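# Place the glue stick inside the desk's storage bin

## Task

Get the glue stick into the storage bin that sits on the desk so that, viewed from directly above, every part of it lies within the bin's walls and none of it rests across the rim. The bin must hold or support nothing except the glue stick, must stay upright, and must remain almost entirely on the desk. Anything standing on the floor must not be toppled, and the robot itself must neither fall nor finish leaning.

## Robot and tools

ROBOT. An omnidirectional wheeled base carries a column about 1.7 m high. A carriage rides up and down it (lift_m) and holds two six-joint arms, left and right, each with a five-finger hand. Arm bases sit roughly 0.57 m + lift_m above the floor, and carriage parts hang about 0.15 m lower than that. A hand point can reach 0.78 m from its shoulder but only about 0.4 m below the arm base. Parked arm: joints 1-6 = 0, 0.05, 0.05, 1.45, 0, 0. Cameras: carriage_camera (on the carriage, facing forward, tilted about 20 degrees down), left_wrist_camera and right_wrist_camera (on each wrist, aimed at the hand point).

FRAMES. Base frame: metres, origin on the floor below the base centre, x forward, y left, z up. The left_hand and right_hand lines report each hand point in this frame; the real hand usually sits lower than reported, more so when reaching far. base_odometry is in the odometry frame (the base frame as it was at the start), built only from wheel turns, so slip counts as travel; heading is in rad, left positive, -3.142 to 3.142.

move. Arguments: base, joints, speeds, min_time_s, cameras, blocking. With no base or joints it only reports state and images.
- base: an object holding exactly one key, each a relative offset from where the base last reported itself: translate_m (metres, forward positive, -2 to 2), strafe_m (metres, left positive, -2 to 2) or rotate_rad (radians, counter-clockwise positive, -6.3 to 6.3).
- joints: a single flat object covering both arms and the lift, keyed by name, each value an absolute target. lift_m: 0 to 1 m. <side>_joint1_rad -2.617 to 3.054 (arm swing about vertical, 0 forward, positive left); joint2 0 to 3.141 (shoulder, 1.57 upper arm vertical, 3.14 forward level); joint3 0 to 3.141 (elbow, 0 folded, 3.14 straight); joint4 -1.57 to 1.57 (wrist pitch, positive lifts fingertips); joint5 -1.57 to 1.57 (wrist yaw, positive swings fingertips right); joint6 -2.094 to 2.094 (roll about the finger direction). With joints 5 and 6 at 0 a level palm faces down. Hand keys <side>_hand_little, _ring, _middle, _index, _thumb_bend, _thumb_turn use a unitless -1..1 scale, +1 open/straight, -1 closed; thumb_turn -1 puts the thumb opposite the fingers. <side>_hand_force_limit (-1..1, maps linearly to about 0..10 N at the fingertip, 0..15 N for thumb motors) and <side>_hand_speed (-0.96..1, full speed from +0.48 up) are settings, not motions. Initially force_limit is 0 and speed -0.8.
- speeds: per-action top speeds: translate_m and strafe_m 0.02-0.5 m/s, rotate_rad 0.05-1.57 rad/s, lift_m 0.02-0.27 m/s (default 0.25).
- min_time_s: 0.1 to 8 s, the shortest duration for each arm motion; 2 or more keeps hand paths straighter. Too short a value can overshoot.
- blocking: true (default) returns when everything rests; false returns in about 0.5 s while motion continues.
- cameras: list of carriage_camera, left_wrist_camera, right_wrist_camera or all; [] for none.
No action runs past about 14-15 s.

Other tools: wait(seconds 0-10, cameras) lets time pass; stop(cameras) brakes running motions (not instantly); zoom_image(camera, region [x0,y0,x1,y1] in pixels, at most 504 by 504) enlarges part of the latest image; show_instructions shows reference pages; finished_scene(scene 1) ends irreversibly.

RESULTS. base_status and joint_status give: done, moving, off_target (resting short, maybe still pushing), not_followed (an arm command was blocked by the self-collision check, reported as "joint command not followed"), contact_stop, time_out, limit_stop_at_motor_heat. After an unrequested stop or a refused call, the remaining move, wait and finished_scene calls of that reply are skipped. <side>_hand_stopped_by lists six words for little, ring, middle, index, thumb_bend, thumb_turn: moving, target, force, stalled or fault. <side>_<motor>_load_n gives fingertip force in N (positive pushing open); a dropped grip reads near 0. motor_effort is percent of maximum with the peak in brackets. Motor temperatures: MOTOR HOT appears at 75 C; at 100 C the arm goes limp for 30-60 s. on_its_own lists things the robot did unasked.

GRASPING. Turn the thumb in front (thumb_turn -1) and close fingers to wrap objects about 0.035-0.065 m thick; a thumb-index pinch works for light items. Close slowly (hand_speed -0.94 or lower) for gentle grips. A finger motor only starts when its target changes by at least 0.002; it stops at the target or at the force limit. To tighten, raise force_limit and send a more closed target; to loosen, send a more open one. A wrist bracket on the little-finger side can catch on things.

CAUTIONS. Drive and lower slowly near furniture; default speeds make contact a hard hit. The lift and base have contact stops, arms do not: a blocked arm keeps pushing and heats. Back off about 0.2 m after a base contact. Never reverse under a table edge. Keep the carriage low and arms in when driving, park arms while planning to avoid heating. Arm paths bow; break long moves into steps. Do not let the two arms press or collide. Do not drop, fling or slam objects; lower the glue stick into the bin and release it at rest. Check the final scene by camera before finishing. The simulator keeps running while you compose replies, and loose items may occasionally be nudged.

Each tool is called as name(argument=value, ...), one argument or row to a line, values as JSON.

Reference images:

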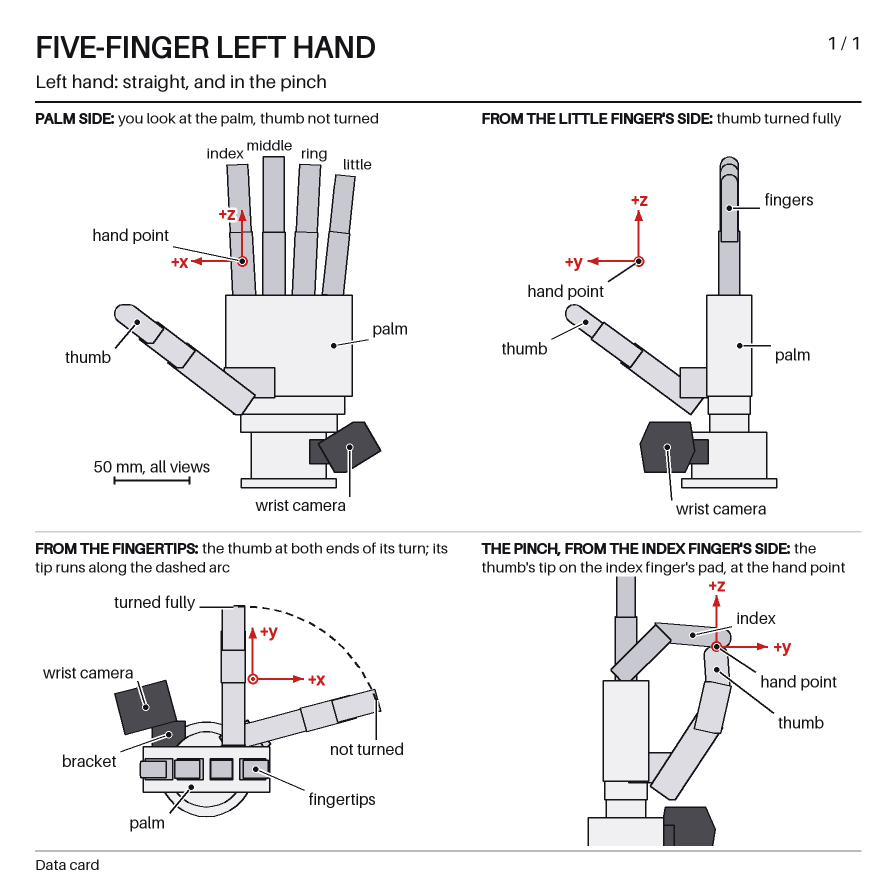

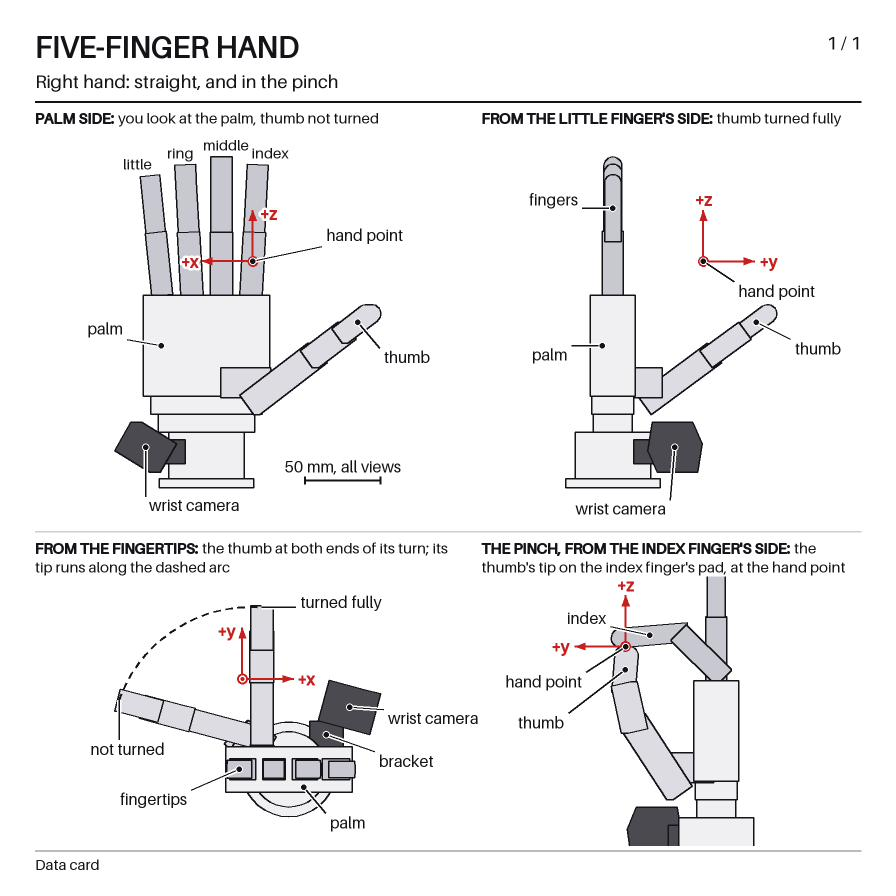

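## Session

move(
)

Scene clock: 0.00 s.
Joint torques (N m): no reading
Motor temperatures (°C): left_arm=[28 32 38 35 30 27] | right_arm=[28 34 32 33 32 28]
base_odometry: x=+0.000 y=+0.000 heading=+0.000
base_status: not commanded
joint_positions: lift_m=+0.300 left_joint1_rad=+0.011 left_joint2_rad=+0.062 left_joint3_rad=+0.038 left_joint4_rad=+1.433 left_joint5_rad=-0.020 left_joint6_rad=-0.024 right_joint1_rad=-0.011 right_joint2_rad=+0.038 right_joint3_rad=+0.040 right_joint4_rad=+1.441 right_joint5_rad=-0.033 right_joint6_rad=-0.005 left_hand_little=+1.000 left_hand_ring=+1.000 left_hand_middle=+1.000 left_hand_index=+1.000 left_hand_thumb_turn=+1.000 left_hand_thumb_bend=+1.000 left_hand_force_limit=+0.000 left_hand_speed=-0.800 right_hand_little=+1.000 right_hand_ring=+1.000 right_hand_middle=+1.000 right_hand_index=+1.000 right_hand_thumb_turn=+1.000 right_hand_thumb_bend=+1.000 right_hand_force_limit=+0.000 right_hand_speed=-0.800
joint_status: not commanded
left_hand_stopped_by: target,target,target,target,target,target
right_hand_stopped_by: target,target,target,target,target,target
left_little_load_n: 0.0
left_ring_load_n: 0.0
left_middle_load_n: 0.0
left_index_load_n: 0.0
left_thumb_bend_load_n: 0.0
left_thumb_turn_load_n: 0.0
right_little_load_n: 0.0
right_ring_load_n: 0.0
right_middle_load_n: 0.0
right_index_load_n: 0.0
right_thumb_bend_load_n: 0.0
right_thumb_turn_load_n: 0.0
motor_effort: lift_m=+29 drive_wheels=+0
left_hand: x=+0.3353 y=+0.2859 z=+1.3201 quat_wxyz=(+0.701, -0.065, +0.049, -0.709) (m; base frame)
right_hand: x=+0.3252 y=-0.2771 z=+1.3219 quat_wxyz=(+0.701, -0.057, +0.034, -0.710) (m; base frame)
pictures: carriage_camera, left_wrist_camera, right_wrist_camera

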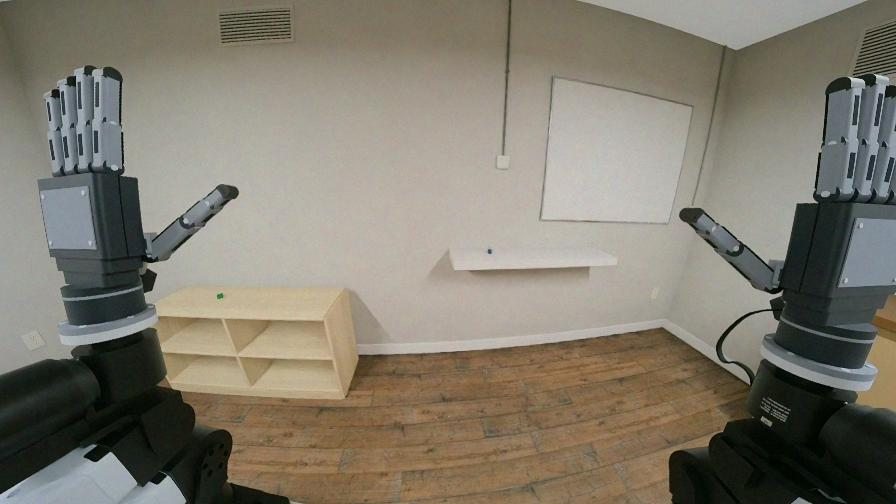

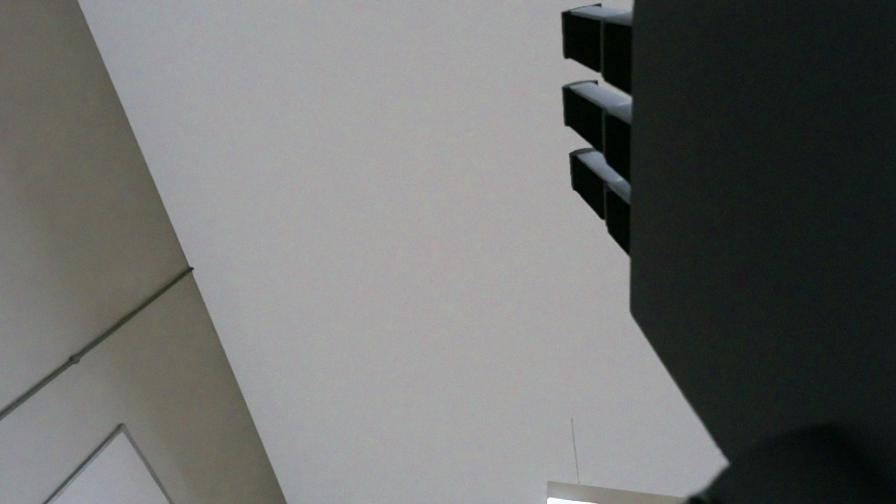

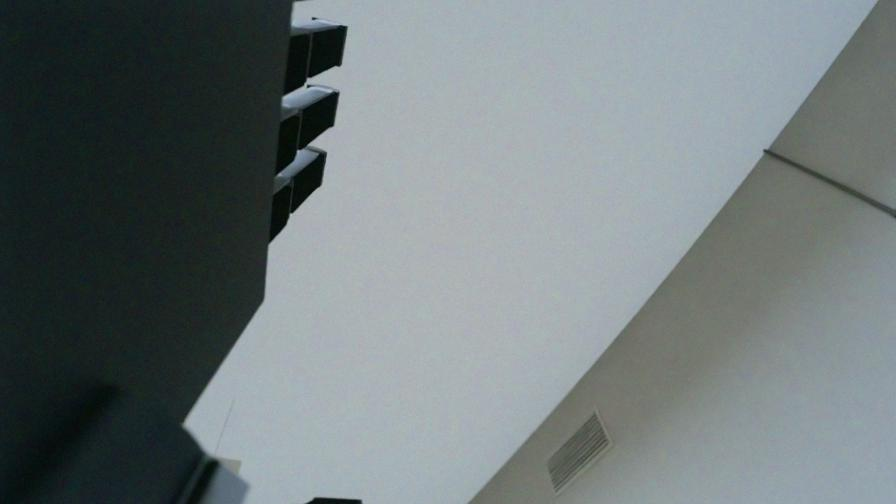

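zoom_image(
  camera="carriage_camera",
  region=[420, 220, 640, 290],
)

zoom_image(
  camera="carriage_camera",
  region=[140, 260, 380, 400],
)

move(
  base={"rotate_rad": -1.2},
  cameras=["carriage_camera"],
)

Scaled by 2.291 from the camera's image (finer frame: 1280x720).

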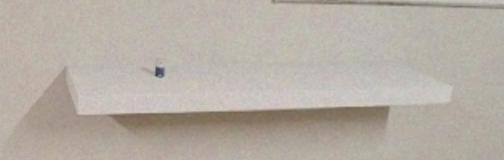

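Scaled by 2.100 from the camera's image (finer frame: 1280x720).

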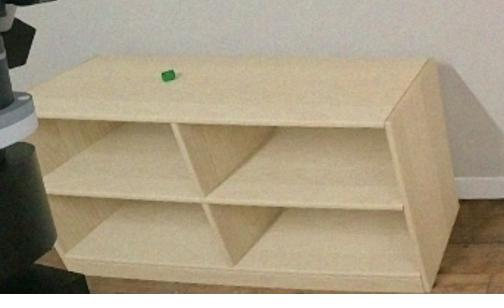

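Scene clock: 9.63 s.
Joint torques (N m): left_arm=[-0.34 2.86 5.82 0.08 -0.03 -0.04] | right_arm=[0.16 3.52 4.15 0.07 0.07 0.1]
move: done
base_odometry: x=+0.000 y=+0.000 heading=-1.199
base_status: done
joint_positions: lift_m=+0.300 left_joint1_rad=+0.011 left_joint2_rad=+0.062 left_joint3_rad=+0.038 left_joint4_rad=+1.432 left_joint5_rad=-0.020 left_joint6_rad=-0.024 right_joint1_rad=-0.011 right_joint2_rad=+0.038 right_joint3_rad=+0.040 right_joint4_rad=+1.441 right_joint5_rad=-0.033 right_joint6_rad=-0.005 left_hand_little=+1.000 left_hand_ring=+1.000 left_hand_middle=+1.000 left_hand_index=+1.000 left_hand_thumb_turn=+1.000 left_hand_thumb_bend=+1.000 left_hand_force_limit=+0.000 left_hand_speed=-0.800 right_hand_little=+1.000 right_hand_ring=+1.000 right_hand_middle=+1.000 right_hand_index=+1.000 right_hand_thumb_turn=+1.000 right_hand_thumb_bend=+1.000 right_hand_force_limit=+0.000 right_hand_speed=-0.800
joint_status: not commanded
left_hand_stopped_by: target,target,target,target,target,target
right_hand_stopped_by: target,target,target,target,target,target
left_little_load_n: 0.0
left_ring_load_n: 0.0
left_middle_load_n: 0.0
left_index_load_n: 0.0
left_thumb_bend_load_n: 0.0
left_thumb_turn_load_n: 0.0
right_little_load_n: 0.0
right_ring_load_n: 0.0
right_middle_load_n: 0.0
right_index_load_n: 0.0
right_thumb_bend_load_n: 0.0
right_thumb_turn_load_n: 0.0
motor_effort: lift_m=+29(30) drive_wheels=+6(13)
left_hand: x=+0.3354 y=+0.2859 z=+1.3201 quat_wxyz=(+0.701, -0.066, +0.049, -0.709)
right_hand: x=+0.3252 y=-0.2771 z=+1.3219 quat_wxyz=(+0.701, -0.057, +0.034, -0.710)

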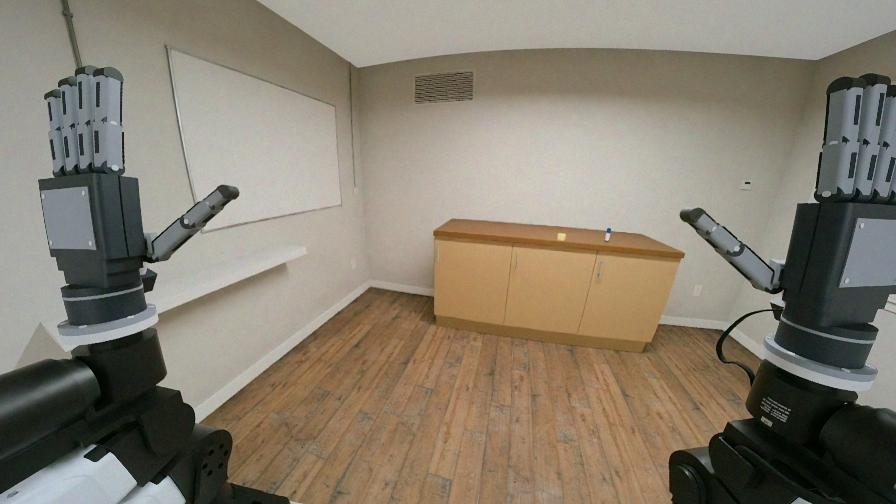

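zoom_image(
  camera="carriage_camera",
  region=[420, 200, 700, 360],
)

zoom_image(
  camera="carriage_camera",
  region=[540, 215, 640, 255],
)

move(
  base={"rotate_rad": -1.4},
  cameras=["carriage_camera"],
)

move(
  base={"rotate_rad": -1.4},
  cameras=["carriage_camera"],
)

move(
  base={"rotate_rad": -1.2},
  cameras=["carriage_camera"],
)

Scaled by 1.800 from the camera's image (finer frame: 1280x720).

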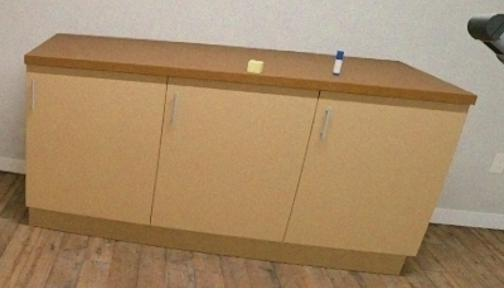

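Scaled by 5.040 from the camera's image (finer frame: 1280x720).

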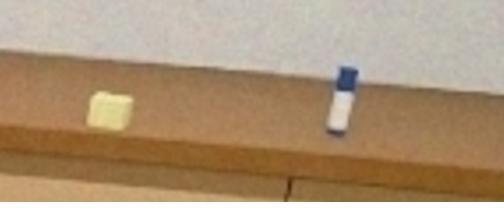

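Scene clock: 18.10 s.
Joint torques (N m): left_arm=[-0.39 2.82 5.82 0.06 -0.03 -0.04] | right_arm=[0.1 3.51 4.25 0.08 0.06 0.11]
move: done
base_odometry: x=+0.000 y=+0.000 heading=-2.599
base_status: done
joint_positions: lift_m=+0.300 left_joint1_rad=+0.011 left_joint2_rad=+0.062 left_joint3_rad=+0.038 left_joint4_rad=+1.432 left_joint5_rad=-0.020 left_joint6_rad=-0.024 right_joint1_rad=-0.011 right_joint2_rad=+0.038 right_joint3_rad=+0.040 right_joint4_rad=+1.440 right_joint5_rad=-0.033 right_joint6_rad=-0.005 left_hand_little=+1.000 left_hand_ring=+1.000 left_hand_middle=+1.000 left_hand_index=+1.000 left_hand_thumb_turn=+1.000 left_hand_thumb_bend=+1.000 left_hand_force_limit=+0.000 left_hand_speed=-0.800 right_hand_little=+1.000 right_hand_ring=+1.000 right_hand_middle=+1.000 right_hand_index=+1.000 right_hand_thumb_turn=+1.000 right_hand_thumb_bend=+1.000 right_hand_force_limit=+0.000 right_hand_speed=-0.800
joint_status: not commanded
left_hand_stopped_by: target,target,target,target,target,target
right_hand_stopped_by: target,target,target,target,target,target
left_little_load_n: 0.0
left_ring_load_n: 0.0
left_middle_load_n: 0.0
left_index_load_n: 0.0
left_thumb_bend_load_n: 0.0
left_thumb_turn_load_n: -0.5
right_little_load_n: 0.0
right_ring_load_n: 0.0
right_middle_load_n: 0.0
right_index_load_n: 0.0
right_thumb_bend_load_n: 0.0
right_thumb_turn_load_n: 0.0
motor_effort: lift_m=+29(29) drive_wheels=+6(14)
left_hand: x=+0.3354 y=+0.2859 z=+1.3201 quat_wxyz=(+0.701, -0.066, +0.049, -0.709)
right_hand: x=+0.3253 y=-0.2771 z=+1.3218 quat_wxyz=(+0.701, -0.057, +0.034, -0.710)

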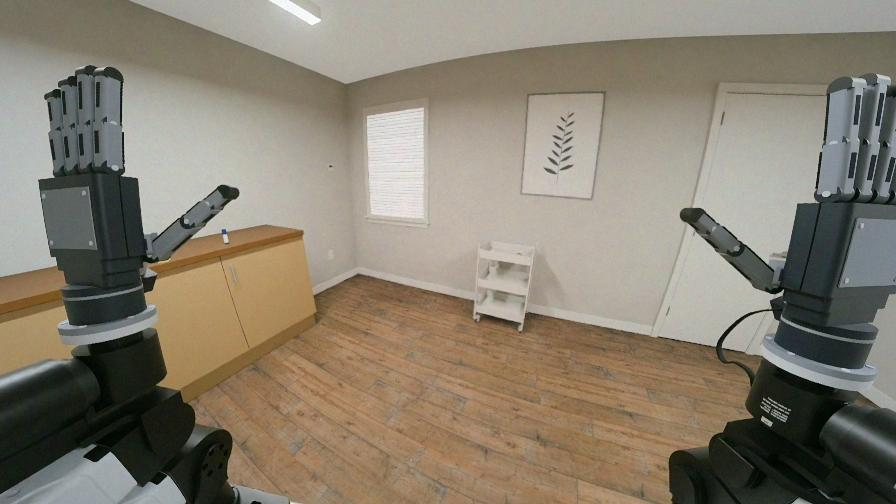

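Scene clock: 21.07 s.
Joint torques (N m): left_arm=[-0.4 2.89 5.76 0.06 -0.04 -0.04] | right_arm=[0.13 3.51 4.19 0.08 0.05 0.11]
move: done
base_odometry: x=+0.000 y=+0.000 heading=+2.285
base_status: done
joint_positions: lift_m=+0.300 left_joint1_rad=+0.011 left_joint2_rad=+0.062 left_joint3_rad=+0.038 left_joint4_rad=+1.432 left_joint5_rad=-0.020 left_joint6_rad=-0.024 right_joint1_rad=-0.011 right_joint2_rad=+0.038 right_joint3_rad=+0.040 right_joint4_rad=+1.439 right_joint5_rad=-0.033 right_joint6_rad=-0.005 left_hand_little=+1.000 left_hand_ring=+1.000 left_hand_middle=+1.000 left_hand_index=+1.000 left_hand_thumb_turn=+1.000 left_hand_thumb_bend=+1.000 left_hand_force_limit=+0.000 left_hand_speed=-0.800 right_hand_little=+1.000 right_hand_ring=+1.000 right_hand_middle=+1.000 right_hand_index=+1.000 right_hand_thumb_turn=+1.000 right_hand_thumb_bend=+1.000 right_hand_force_limit=+0.000 right_hand_speed=-0.800
joint_status: not commanded
left_hand_stopped_by: target,target,target,target,target,target
right_hand_stopped_by: target,target,target,target,target,target
left_little_load_n: 0.0
left_ring_load_n: 0.0
left_middle_load_n: 0.0
left_index_load_n: 0.0
left_thumb_bend_load_n: 0.0
left_thumb_turn_load_n: 0.0
right_little_load_n: 0.0
right_ring_load_n: 0.0
right_middle_load_n: 0.0
right_index_load_n: 0.0
right_thumb_bend_load_n: 0.0
right_thumb_turn_load_n: 0.0
motor_effort: lift_m=+28(29) drive_wheels=+6(13)
left_hand: x=+0.3355 y=+0.2859 z=+1.3200 quat_wxyz=(+0.701, -0.066, +0.049, -0.709)
right_hand: x=+0.3255 y=-0.2772 z=+1.3218 quat_wxyz=(+0.701, -0.057, +0.034, -0.710)

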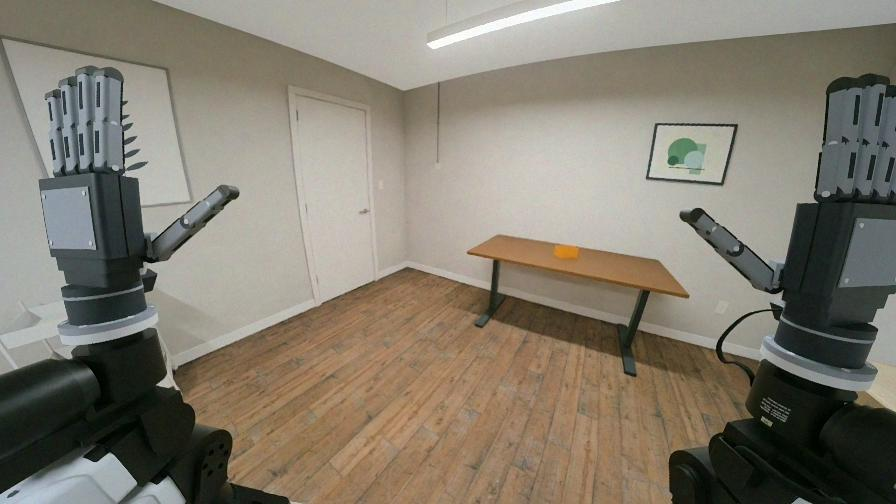

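Scene clock: 23.83 s.
Joint torques (N m): left_arm=[-0.38 2.86 5.78 0.07 -0.02 -0.04] | right_arm=[0.18 3.49 4.27 0.08 0.05 0.1]
move: done
base_odometry: x=+0.000 y=+0.000 heading=+1.086
base_status: done
joint_positions: lift_m=+0.300 left_joint1_rad=+0.011 left_joint2_rad=+0.062 left_joint3_rad=+0.038 left_joint4_rad=+1.432 left_joint5_rad=-0.020 left_joint6_rad=-0.024 right_joint1_rad=-0.011 right_joint2_rad=+0.038 right_joint3_rad=+0.040 right_joint4_rad=+1.439 right_joint5_rad=-0.033 right_joint6_rad=-0.005 left_hand_little=+1.000 left_hand_ring=+1.000 left_hand_middle=+1.000 left_hand_index=+1.000 left_hand_thumb_turn=+1.000 left_hand_thumb_bend=+1.000 left_hand_force_limit=+0.000 left_hand_speed=-0.800 right_hand_little=+1.000 right_hand_ring=+1.000 right_hand_middle=+1.000 right_hand_index=+1.000 right_hand_thumb_turn=+1.000 right_hand_thumb_bend=+1.000 right_hand_force_limit=+0.000 right_hand_speed=-0.800
joint_status: not commanded
left_hand_stopped_by: target,target,target,target,target,target
right_hand_stopped_by: target,target,target,target,target,target
left_little_load_n: 0.0
left_ring_load_n: 0.0
left_middle_load_n: 0.0
left_index_load_n: 0.0
left_thumb_bend_load_n: 0.0
left_thumb_turn_load_n: 0.0
right_little_load_n: 0.0
right_ring_load_n: 0.0
right_middle_load_n: 0.0
right_index_load_n: 0.0
right_thumb_bend_load_n: 0.0
right_thumb_turn_load_n: 0.0
motor_effort: lift_m=+28(29) drive_wheels=+6(13)
left_hand: x=+0.3355 y=+0.2859 z=+1.3200 quat_wxyz=(+0.701, -0.066, +0.049, -0.709)
right_hand: x=+0.3256 y=-0.2772 z=+1.3217 quat_wxyz=(+0.701, -0.057, +0.034, -0.710)

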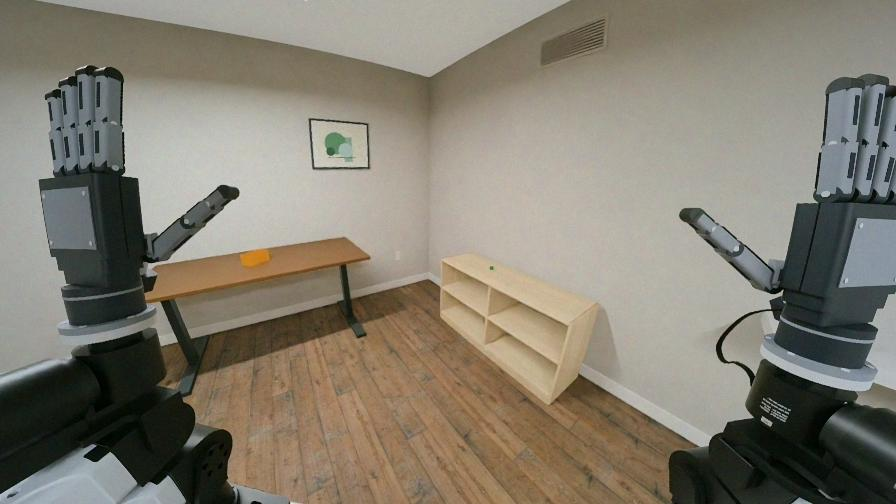

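move(
  base={"rotate_rad": -2.43},
)

move(
  base={"strafe_m": -0.9},
  cameras=["carriage_camera"],
)

zoom_image(
  camera="carriage_camera",
  region=[320, 180, 640, 360],
)

Scene clock: 59.17 s.
Joint torques (N m): left_arm=[-0.36 2.84 5.82 0.09 -0.03 -0.04] | right_arm=[0.17 3.54 4.26 0.06 0.06 0.11]
move: done
base_odometry: x=+0.000 y=+0.000 heading=-1.344
base_status: done
joint_positions: lift_m=+0.300 left_joint1_rad=+0.011 left_joint2_rad=+0.062 left_joint3_rad=+0.038 left_joint4_rad=+1.432 left_joint5_rad=-0.020 left_joint6_rad=-0.024 right_joint1_rad=-0.011 right_joint2_rad=+0.038 right_joint3_rad=+0.040 right_joint4_rad=+1.439 right_joint5_rad=-0.033 right_joint6_rad=-0.005 left_hand_little=+1.000 left_hand_ring=+1.000 left_hand_middle=+1.000 left_hand_index=+1.000 left_hand_thumb_turn=+1.000 left_hand_thumb_bend=+1.000 left_hand_force_limit=+0.000 left_hand_speed=-0.800 right_hand_little=+1.000 right_hand_ring=+1.000 right_hand_middle=+1.000 right_hand_index=+1.000 right_hand_thumb_turn=+1.000 right_hand_thumb_bend=+1.000 right_hand_force_limit=+0.000 right_hand_speed=-0.800
joint_status: not commanded
left_hand_stopped_by: target,target,target,target,target,target
right_hand_stopped_by: target,target,target,target,target,target
left_little_load_n: 0.0
left_ring_load_n: 0.0
left_middle_load_n: 0.0
left_index_load_n: 0.0
left_thumb_bend_load_n: 0.0
left_thumb_turn_load_n: 0.0
right_little_load_n: 0.0
right_ring_load_n: 0.0
right_middle_load_n: 0.0
right_index_load_n: 0.0
right_thumb_bend_load_n: 0.0
right_thumb_turn_load_n: 0.0
motor_effort: lift_m=+28(29) drive_wheels=+6(15)
left_hand: x=+0.3355 y=+0.2859 z=+1.3200 quat_wxyz=(+0.701, -0.066, +0.049, -0.709)
right_hand: x=+0.3256 y=-0.2772 z=+1.3217 quat_wxyz=(+0.701, -0.057, +0.034, -0.710)
pictures: none

Scene clock: 63.27 s.
Joint torques (N m): left_arm=[-0.39 2.89 5.82 0.07 -0.04 -0.04] | right_arm=[0.16 3.52 4.21 0.07 0.06 0.11]
move: done
base_odometry: x=-0.877 y=-0.201 heading=-1.345
base_status: done
joint_positions: lift_m=+0.300 left_joint1_rad=+0.011 left_joint2_rad=+0.062 left_joint3_rad=+0.038 left_joint4_rad=+1.432 left_joint5_rad=-0.020 left_joint6_rad=-0.024 right_joint1_rad=-0.011 right_joint2_rad=+0.038 right_joint3_rad=+0.040 right_joint4_rad=+1.439 right_joint5_rad=-0.033 right_joint6_rad=-0.005 left_hand_little=+1.000 left_hand_ring=+1.000 left_hand_middle=+1.000 left_hand_index=+1.000 left_hand_thumb_turn=+1.000 left_hand_thumb_bend=+1.000 left_hand_force_limit=+0.000 left_hand_speed=-0.800 right_hand_little=+1.000 right_hand_ring=+1.000 right_hand_middle=+1.000 right_hand_index=+1.000 right_hand_thumb_turn=+1.000 right_hand_thumb_bend=+1.000 right_hand_force_limit=+0.000 right_hand_speed=-0.800
joint_status: not commanded
left_hand_stopped_by: target,target,target,target,target,target
right_hand_stopped_by: target,target,target,target,target,target
left_little_load_n: 0.0
left_ring_load_n: 0.0
left_middle_load_n: 0.0
left_index_load_n: 0.0
left_thumb_bend_load_n: 0.0
left_thumb_turn_load_n: 0.0
right_little_load_n: 0.0
right_ring_load_n: 0.0
right_middle_load_n: 0.0
right_index_load_n: 0.0
right_thumb_bend_load_n: 0.0
right_thumb_turn_load_n: 0.0
motor_effort: lift_m=+28(29) drive_wheels=-10(22)
left_hand: x=+0.3355 y=+0.2859 z=+1.3200 quat_wxyz=(+0.701, -0.066, +0.050, -0.709)
right_hand: x=+0.3256 y=-0.2772 z=+1.3217 quat_wxyz=(+0.701, -0.057, +0.034, -0.710)

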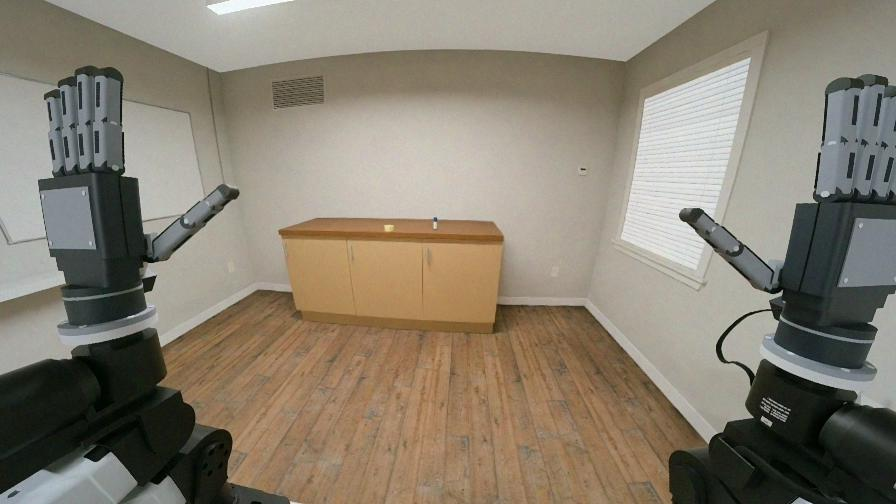

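Scaled by 1.575 from the camera's image (finer frame: 1280x720).

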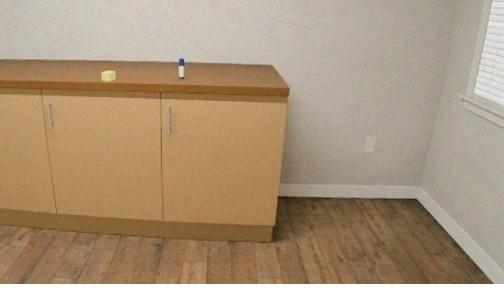

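move(
  base={"rotate_rad": 0.083},
)

move(
  base={"translate_m": 1.0},
  speeds={"translate_m": 0.35},
  cameras=["carriage_camera"],
)

zoom_image(
  camera="carriage_camera",
  region=[340, 200, 580, 320],
)

Scene clock: 79.30 s.
Joint torques (N m): left_arm=[-0.4 2.82 5.76 0.11 -0.03 -0.05] | right_arm=[0.16 3.54 4.23 0.09 0.05 0.11]
move: done
base_odometry: x=-0.877 y=-0.201 heading=-1.263
base_status: done
joint_positions: lift_m=+0.300 left_joint1_rad=+0.011 left_joint2_rad=+0.062 left_joint3_rad=+0.038 left_joint4_rad=+1.431 left_joint5_rad=-0.020 left_joint6_rad=-0.024 right_joint1_rad=-0.011 right_joint2_rad=+0.038 right_joint3_rad=+0.040 right_joint4_rad=+1.440 right_joint5_rad=-0.033 right_joint6_rad=-0.005 left_hand_little=+1.000 left_hand_ring=+1.000 left_hand_middle=+1.000 left_hand_index=+1.000 left_hand_thumb_turn=+1.000 left_hand_thumb_bend=+1.000 left_hand_force_limit=+0.000 left_hand_speed=-0.800 right_hand_little=+1.000 right_hand_ring=+1.000 right_hand_middle=+1.000 right_hand_index=+1.000 right_hand_thumb_turn=+1.000 right_hand_thumb_bend=+1.000 right_hand_force_limit=+0.000 right_hand_speed=-0.800
joint_status: not commanded
left_hand_stopped_by: target,target,target,target,target,target
right_hand_stopped_by: target,target,target,target,target,target
left_little_load_n: -0.5
left_ring_load_n: 0.0
left_middle_load_n: 0.0
left_index_load_n: 0.0
left_thumb_bend_load_n: 0.0
left_thumb_turn_load_n: 0.0
right_little_load_n: 0.0
right_ring_load_n: 0.0
right_middle_load_n: 0.0
right_index_load_n: 0.0
right_thumb_bend_load_n: 0.0
right_thumb_turn_load_n: 0.0
motor_effort: lift_m=+29(30) drive_wheels=-3(12)
left_hand: x=+0.3358 y=+0.2859 z=+1.3199 quat_wxyz=(+0.701, -0.066, +0.050, -0.709)
right_hand: x=+0.3254 y=-0.2771 z=+1.3218 quat_wxyz=(+0.701, -0.057, +0.034, -0.710)
pictures: none

Scene clock: 83.83 s.
Joint torques (N m): left_arm=[-0.39 2.85 5.82 0.07 -0.03 -0.03] | right_arm=[0.13 3.55 4.25 0.05 0.05 0.11]
move: done
base_odometry: x=-0.575 y=-1.154 heading=-1.264
base_status: done
joint_positions: lift_m=+0.300 left_joint1_rad=+0.011 left_joint2_rad=+0.062 left_joint3_rad=+0.038 left_joint4_rad=+1.432 left_joint5_rad=-0.020 left_joint6_rad=-0.024 right_joint1_rad=-0.011 right_joint2_rad=+0.038 right_joint3_rad=+0.040 right_joint4_rad=+1.440 right_joint5_rad=-0.033 right_joint6_rad=-0.005 left_hand_little=+1.000 left_hand_ring=+1.000 left_hand_middle=+1.000 left_hand_index=+1.000 left_hand_thumb_turn=+1.000 left_hand_thumb_bend=+1.000 left_hand_force_limit=+0.000 left_hand_speed=-0.800 right_hand_little=+1.000 right_hand_ring=+1.000 right_hand_middle=+1.000 right_hand_index=+1.000 right_hand_thumb_turn=+1.000 right_hand_thumb_bend=+1.000 right_hand_force_limit=+0.000 right_hand_speed=-0.800
joint_status: not commanded
left_hand_stopped_by: target,target,target,target,target,target
right_hand_stopped_by: target,target,target,target,target,target
left_little_load_n: 0.0
left_ring_load_n: 0.0
left_middle_load_n: 0.0
left_index_load_n: 0.0
left_thumb_bend_load_n: 0.0
left_thumb_turn_load_n: 0.0
right_little_load_n: 0.0
right_ring_load_n: 0.0
right_middle_load_n: 0.0
right_index_load_n: 0.0
right_thumb_bend_load_n: 0.0
right_thumb_turn_load_n: -0.5
motor_effort: lift_m=+29(29) drive_wheels=-6(14)
left_hand: x=+0.3355 y=+0.2859 z=+1.3200 quat_wxyz=(+0.701, -0.066, +0.050, -0.709)
right_hand: x=+0.3253 y=-0.2771 z=+1.3218 quat_wxyz=(+0.701, -0.057, +0.034, -0.710)

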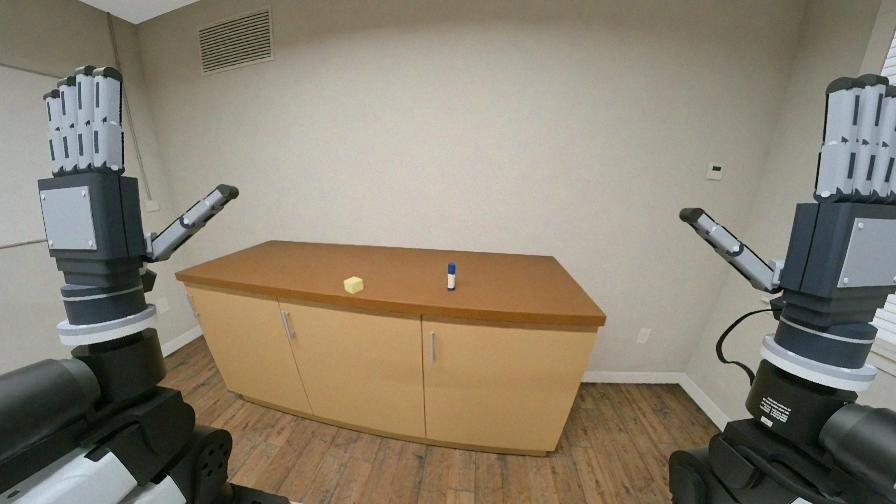

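Scaled by 2.100 from the camera's image (finer frame: 1280x720).

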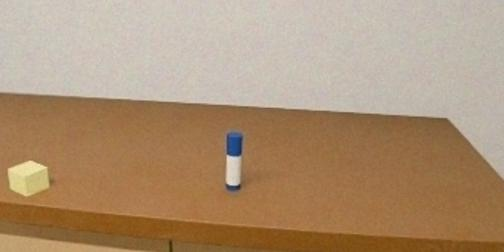

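move(
  base={"rotate_rad": -0.066},
  joints={"lift_m": 0.45},
)

move(
  base={"strafe_m": 0.38},
  joints={"right_joint2_rad": 1.2, "right_joint3_rad": 1.2, "right_joint4_rad": 0.0, "right_joint6_rad": -1.57, "right_hand_thumb_turn": -1.0},
  cameras=["all"],
  min_time_s=2,
)

Scene clock: 122.97 s.
Joint torques (N m): left_arm=[-0.36 2.84 5.79 0.07 -0.03 -0.04] | right_arm=[0.14 3.55 4.25 0.09 0.04 0.11]
Motor temperatures (°C): left_arm=[27 32 43 33 30 27] | right_arm=[28 34 35 32 31 28]
move: done
base_odometry: x=-0.575 y=-1.154 heading=-1.329
base_status: done
joint_positions: lift_m=+0.450 left_joint1_rad=+0.011 left_joint2_rad=+0.062 left_joint3_rad=+0.038 left_joint4_rad=+1.432 left_joint5_rad=-0.020 left_joint6_rad=-0.024 right_joint1_rad=-0.011 right_joint2_rad=+0.038 right_joint3_rad=+0.040 right_joint4_rad=+1.440 right_joint5_rad=-0.033 right_joint6_rad=-0.005 left_hand_little=+1.000 left_hand_ring=+1.000 left_hand_middle=+1.000 left_hand_index=+1.000 left_hand_thumb_turn=+1.000 left_hand_thumb_bend=+1.000 left_hand_force_limit=+0.000 left_hand_speed=-0.800 right_hand_little=+1.000 right_hand_ring=+1.000 right_hand_middle=+1.000 right_hand_index=+1.000 right_hand_thumb_turn=+1.000 right_hand_thumb_bend=+1.000 right_hand_force_limit=+0.000 right_hand_speed=-0.800
joint_status: all done
left_hand_stopped_by: target,target,target,target,target,target
right_hand_stopped_by: target,target,target,target,target,target
left_little_load_n: 0.0
left_ring_load_n: 0.0
left_middle_load_n: 0.0
left_index_load_n: 0.0
left_thumb_bend_load_n: 0.0
left_thumb_turn_load_n: 0.0
right_little_load_n: 0.0
right_ring_load_n: 0.0
right_middle_load_n: 0.0
right_index_load_n: 0.0
right_thumb_bend_load_n: 0.0
right_thumb_turn_load_n: 0.0
motor_effort: lift_m=+31(40) drive_wheels=-7(10)
left_hand: x=+0.3354 y=+0.2859 z=+1.4699 quat_wxyz=(+0.701, -0.066, +0.049, -0.709)
right_hand: x=+0.3253 y=-0.2771 z=+1.4717 quat_wxyz=(+0.701, -0.057, +0.034, -0.710)
pictures: none

Scene clock: 128.60 s.
Joint torques (N m): left_arm=[-0.38 2.85 5.76 0.06 -0.02 -0.04] | right_arm=[0.13 -3.85 8.57 1.87 0.03 -0.01]
move: done
base_odometry: x=-0.206 y=-1.064 heading=-1.329
base_status: done
joint_positions: lift_m=+0.450 left_joint1_rad=+0.011 left_joint2_rad=+0.062 left_joint3_rad=+0.038 left_joint4_rad=+1.432 left_joint5_rad=-0.021 left_joint6_rad=-0.024 right_joint1_rad=-0.011 right_joint2_rad=+1.197 right_joint3_rad=+1.162 right_joint4_rad=+0.001 right_joint5_rad=-0.033 right_joint6_rad=-1.563 left_hand_little=+1.000 left_hand_ring=+1.000 left_hand_middle=+1.000 left_hand_index=+1.000 left_hand_thumb_turn=+1.000 left_hand_thumb_bend=+1.000 left_hand_force_limit=+0.000 left_hand_speed=-0.800 right_hand_little=+1.000 right_hand_ring=+1.000 right_hand_middle=+1.000 right_hand_index=+1.000 right_hand_thumb_turn=-1.000 right_hand_thumb_bend=+1.000 right_hand_force_limit=+0.000 right_hand_speed=-0.800
joint_status: all done
left_hand_stopped_by: target,target,target,target,target,target
right_hand_stopped_by: target,target,target,target,target,target
left_little_load_n: 0.0
left_ring_load_n: 0.0
left_middle_load_n: 0.0
left_index_load_n: 0.0
left_thumb_bend_load_n: 0.0
left_thumb_turn_load_n: 0.0
right_little_load_n: 0.0
right_ring_load_n: 0.0
right_middle_load_n: 0.0
right_index_load_n: 0.0
right_thumb_bend_load_n: 0.0
right_thumb_turn_load_n: 0.0
motor_effort: lift_m=+31(31) drive_wheels=-4(10)
left_hand: x=+0.3354 y=+0.2860 z=+1.4699 quat_wxyz=(+0.701, -0.066, +0.049, -0.709)
right_hand: x=+0.6687 y=-0.3713 z=+1.4006 quat_wxyz=(+0.011, -0.719, -0.005, -0.695)
pictures: carriage_camera, left_wrist_camera, right_wrist_camera
carriage_camera: T_world_to_cam=[[0.04281, -0.99857, 0.03215, -0.05478], [-0.28927, -0.04319, -0.95627, 1.42316], [0.95629, 0.03164, -0.29071, 0.2964]] pos_world=[0.13058, -0.00261, 1.44885]
left_wrist_camera: T_world_to_cam=[[-0.97197, -0.1909, 0.13722, 0.17776], [0.10363, -0.87179, -0.4788, 0.92153], [0.21104, -0.45115, 0.86714, -1.10012]] pos_world=[0.30945, 0.34099, 1.37078]
right_wrist_camera: T_world_to_cam=[[0.04465, -0.95845, 0.28174, -0.7818], [-0.51186, -0.26414, -0.81745, 1.39482], [0.85791, -0.10772, -0.50239, 0.20869]] pos_world=[0.56983, -0.35842, 1.4653]

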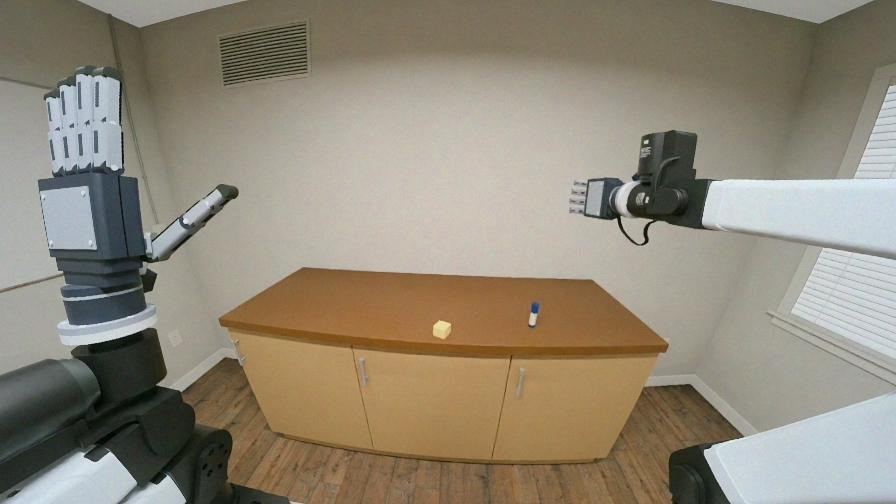

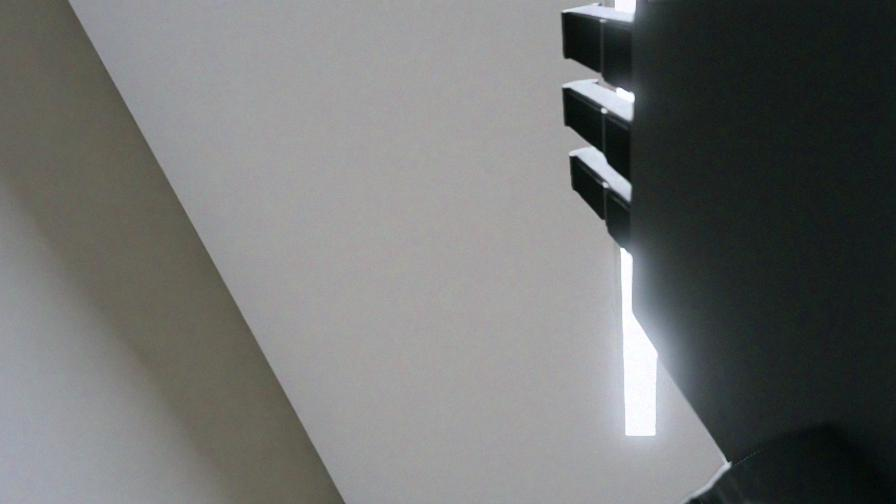

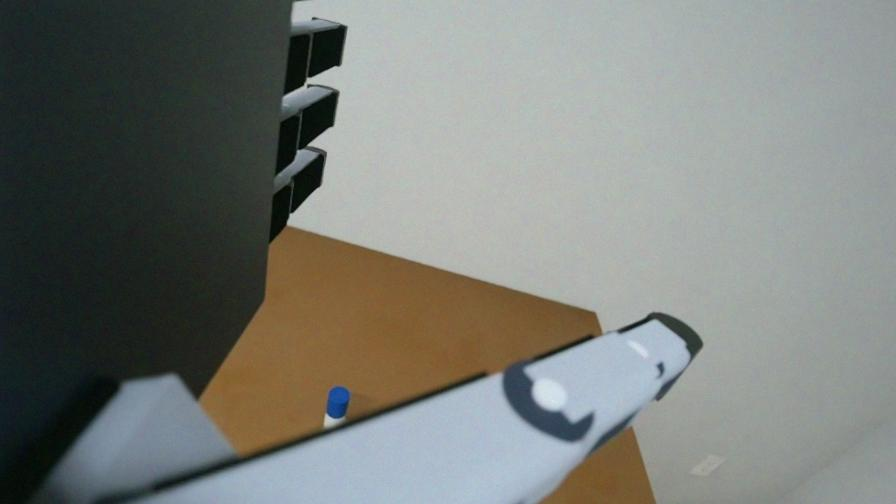

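zoom_image(
  camera="carriage_camera",
  region=[480, 280, 600, 360],
)

zoom_image(
  camera="right_wrist_camera",
  region=[300, 370, 380, 440],
)

Scaled by 4.200 from the camera's image (finer frame: 1280x720).

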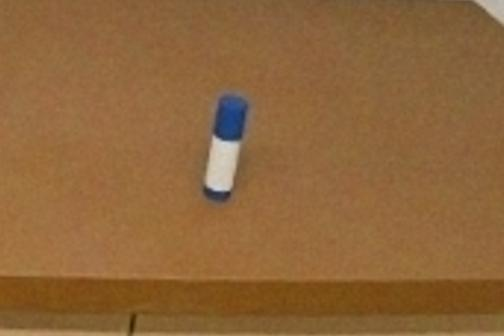

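Scaled by 6.300 from the camera's image (finer frame: 1280x720).

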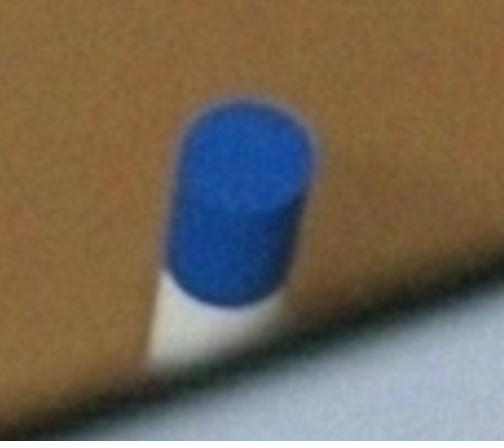

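move(
  joints={"lift_m": 0.55, "right_joint1_rad": 0.06, "right_joint5_rad": 0.04, "right_joint2_rad": 2.818, "right_joint3_rad": 1.861, "right_joint4_rad": 0.957, "right_joint6_rad": -1.57},
  min_time_s=3,
  cameras=["carriage_camera", "right_wrist_camera"],
)

Scene clock: 173.73 s.
Joint torques (N m): left_arm=[-0.36 2.85 5.82 0.06 -0.03 -0.05] | right_arm=[0.81 -14.16 7.04 2.08 0.21 -0.02]
Motor temperatures (°C): left_arm=[27 32 43 33 30 26] | right_arm=[28 35 39 38 31 28]
move: done
base_odometry: x=-0.206 y=-1.064 heading=-1.329
base_status: not commanded
joint_positions: lift_m=+0.550 left_joint1_rad=+0.011 left_joint2_rad=+0.062 left_joint3_rad=+0.038 left_joint4_rad=+1.432 left_joint5_rad=-0.021 left_joint6_rad=-0.024 right_joint1_rad=+0.052 right_joint2_rad=+2.813 right_joint3_rad=+1.829 right_joint4_rad=+0.936 right_joint5_rad=+0.024 right_joint6_rad=-1.563 left_hand_little=+1.000 left_hand_ring=+1.000 left_hand_middle=+1.000 left_hand_index=+1.000 left_hand_thumb_turn=+1.000 left_hand_thumb_bend=+1.000 left_hand_force_limit=+0.000 left_hand_speed=-0.800 right_hand_little=+1.000 right_hand_ring=+1.000 right_hand_middle=+1.000 right_hand_index=+1.000 right_hand_thumb_turn=-1.000 right_hand_thumb_bend=+1.000 right_hand_force_limit=+0.000 right_hand_speed=-0.800
joint_status: all done
left_hand_stopped_by: target,target,target,target,target,target
right_hand_stopped_by: target,target,target,target,target,target
left_little_load_n: 0.0
left_ring_load_n: 0.0
left_middle_load_n: 0.0
left_index_load_n: 0.0
left_thumb_bend_load_n: 0.0
left_thumb_turn_load_n: 0.0
right_little_load_n: 0.0
right_ring_load_n: 0.0
right_middle_load_n: 0.0
right_index_load_n: 0.0
right_thumb_bend_load_n: 0.0
right_thumb_turn_load_n: 0.0
motor_effort: lift_m=+30(39) drive_wheels=-4(4)
left_hand: x=+0.3354 y=+0.2860 z=+1.5700 quat_wxyz=(+0.701, -0.066, +0.049, -0.709)
right_hand: x=+0.9527 y=-0.3404 z=+1.1141 quat_wxyz=(+0.012, -0.724, -0.007, -0.690)
carriage_camera: T_world_to_cam=[[0.04281, -0.99857, 0.03215, -0.058], [-0.28927, -0.04319, -0.95627, 1.51878], [0.95629, 0.03164, -0.29071, 0.32547]] pos_world=[0.13058, -0.00261, 1.54885]
right_wrist_camera: T_world_to_cam=[[0.05344, -0.95747, 0.28356, -0.6942], [-0.52227, -0.26883, -0.8093, 1.31339], [0.8511, -0.10484, -0.51443, -0.15465]] pos_world=[0.85467, -0.32781, 1.18022]

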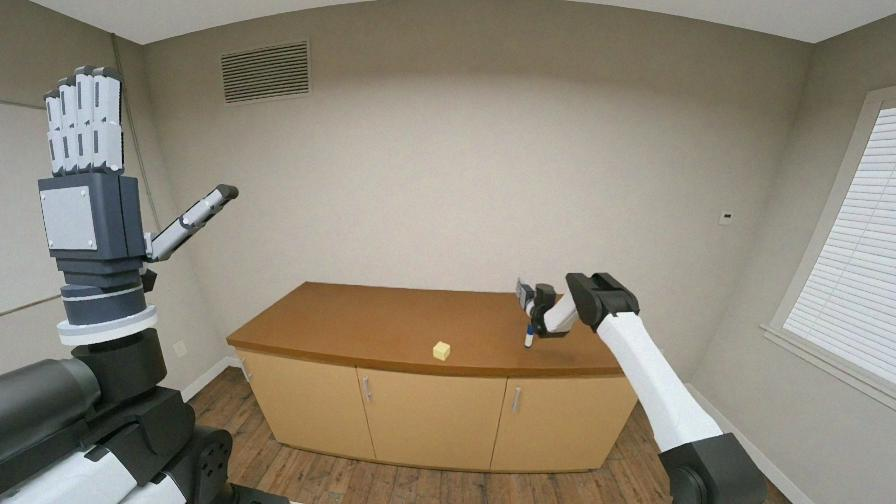

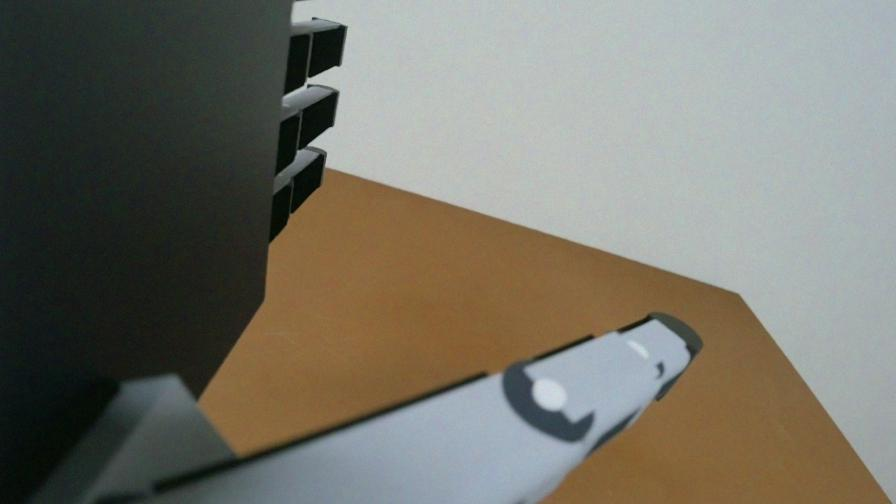

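move(
  joints={"right_joint1_rad": 0.08, "right_joint5_rad": 0.06, "right_joint2_rad": 2.80, "right_joint3_rad": 1.625, "right_joint4_rad": 1.225},
  min_time_s=2,
  cameras=["carriage_camera", "right_wrist_camera"],
)

zoom_image(
  camera="carriage_camera",
  region=[470, 240, 630, 370],
)

Scene clock: 202.43 s.
Joint torques (N m): left_arm=[-0.35 2.85 5.82 0.06 -0.02 -0.04] | right_arm=[0.81 -15.13 3.08 2.04 0.19 -0.01]
Motor temperatures (°C): left_arm=[27 32 44 33 30 26] | right_arm=[28 46 39 41 31 28]
move: done
base_odometry: x=-0.206 y=-1.064 heading=-1.329
base_status: not commanded
joint_positions: lift_m=+0.550 left_joint1_rad=+0.011 left_joint2_rad=+0.062 left_joint3_rad=+0.038 left_joint4_rad=+1.432 left_joint5_rad=-0.021 left_joint6_rad=-0.024 right_joint1_rad=+0.072 right_joint2_rad=+2.813 right_joint3_rad=+1.636 right_joint4_rad=+1.204 right_joint5_rad=+0.044 right_joint6_rad=-1.563 left_hand_little=+1.000 left_hand_ring=+1.000 left_hand_middle=+1.000 left_hand_index=+1.000 left_hand_thumb_turn=+1.000 left_hand_thumb_bend=+1.000 left_hand_force_limit=+0.000 left_hand_speed=-0.800 right_hand_little=+1.000 right_hand_ring=+1.000 right_hand_middle=+1.000 right_hand_index=+1.000 right_hand_thumb_turn=-1.000 right_hand_thumb_bend=+1.000 right_hand_force_limit=+0.000 right_hand_speed=-0.800
joint_status: all done
left_hand_stopped_by: target,target,target,target,target,target
right_hand_stopped_by: target,target,target,target,target,target
left_little_load_n: 0.0
left_ring_load_n: 0.0
left_middle_load_n: 0.0
left_index_load_n: 0.0
left_thumb_bend_load_n: 0.0
left_thumb_turn_load_n: 0.0
right_little_load_n: 0.0
right_ring_load_n: 0.0
right_middle_load_n: 0.0
right_index_load_n: 0.0
right_thumb_bend_load_n: 0.0
right_thumb_turn_load_n: 0.0
motor_effort: lift_m=+29(31) drive_wheels=-4(4)
left_hand: x=+0.3354 y=+0.2860 z=+1.5700 quat_wxyz=(+0.701, -0.066, +0.049, -0.709)
right_hand: x=+0.9186 y=-0.3323 z=+1.1018 quat_wxyz=(+0.013, -0.697, -0.006, -0.716)
carriage_camera: T_world_to_cam=[[0.04281, -0.99857, 0.03215, -0.058], [-0.28927, -0.04319, -0.95627, 1.51878], [0.95629, 0.03164, -0.29071, 0.32547]] pos_world=[0.13058, -0.00261, 1.54885]
right_wrist_camera: T_world_to_cam=[[0.03217, -0.95872, 0.28252, -0.66088], [-0.45978, -0.26517, -0.84752, 1.2737], [0.88745, -0.10263, -0.44933, -0.23555]] pos_world=[0.81592, -0.32002, 1.16035]

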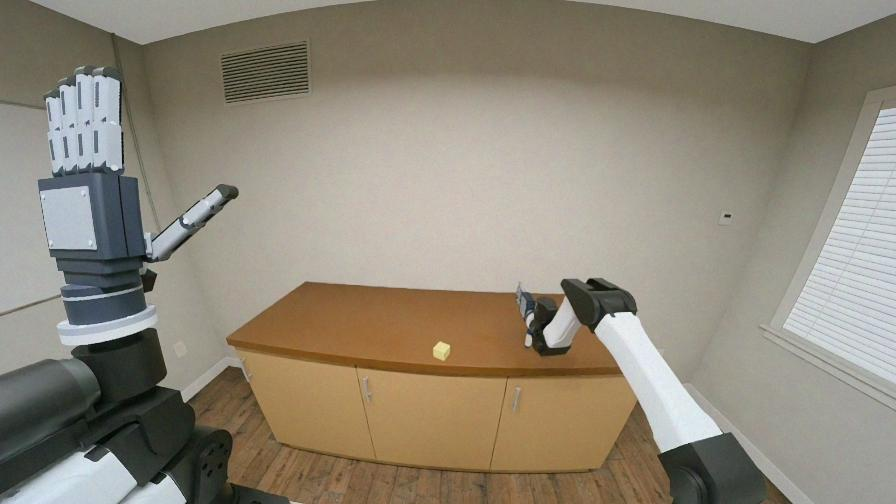

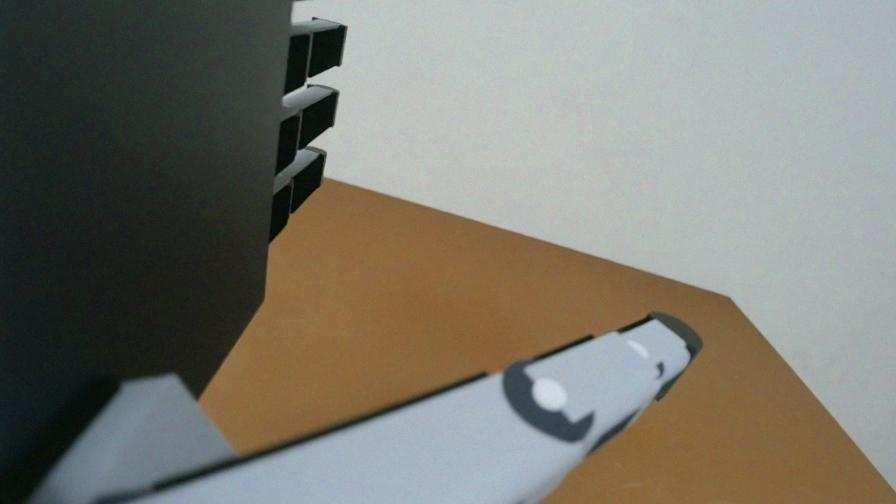

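Scaled by 3.150 from the camera's image (finer frame: 1280x720).

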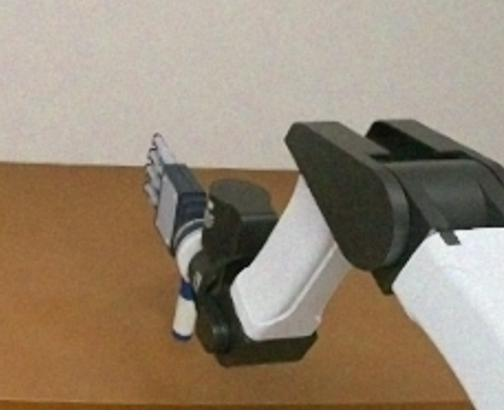

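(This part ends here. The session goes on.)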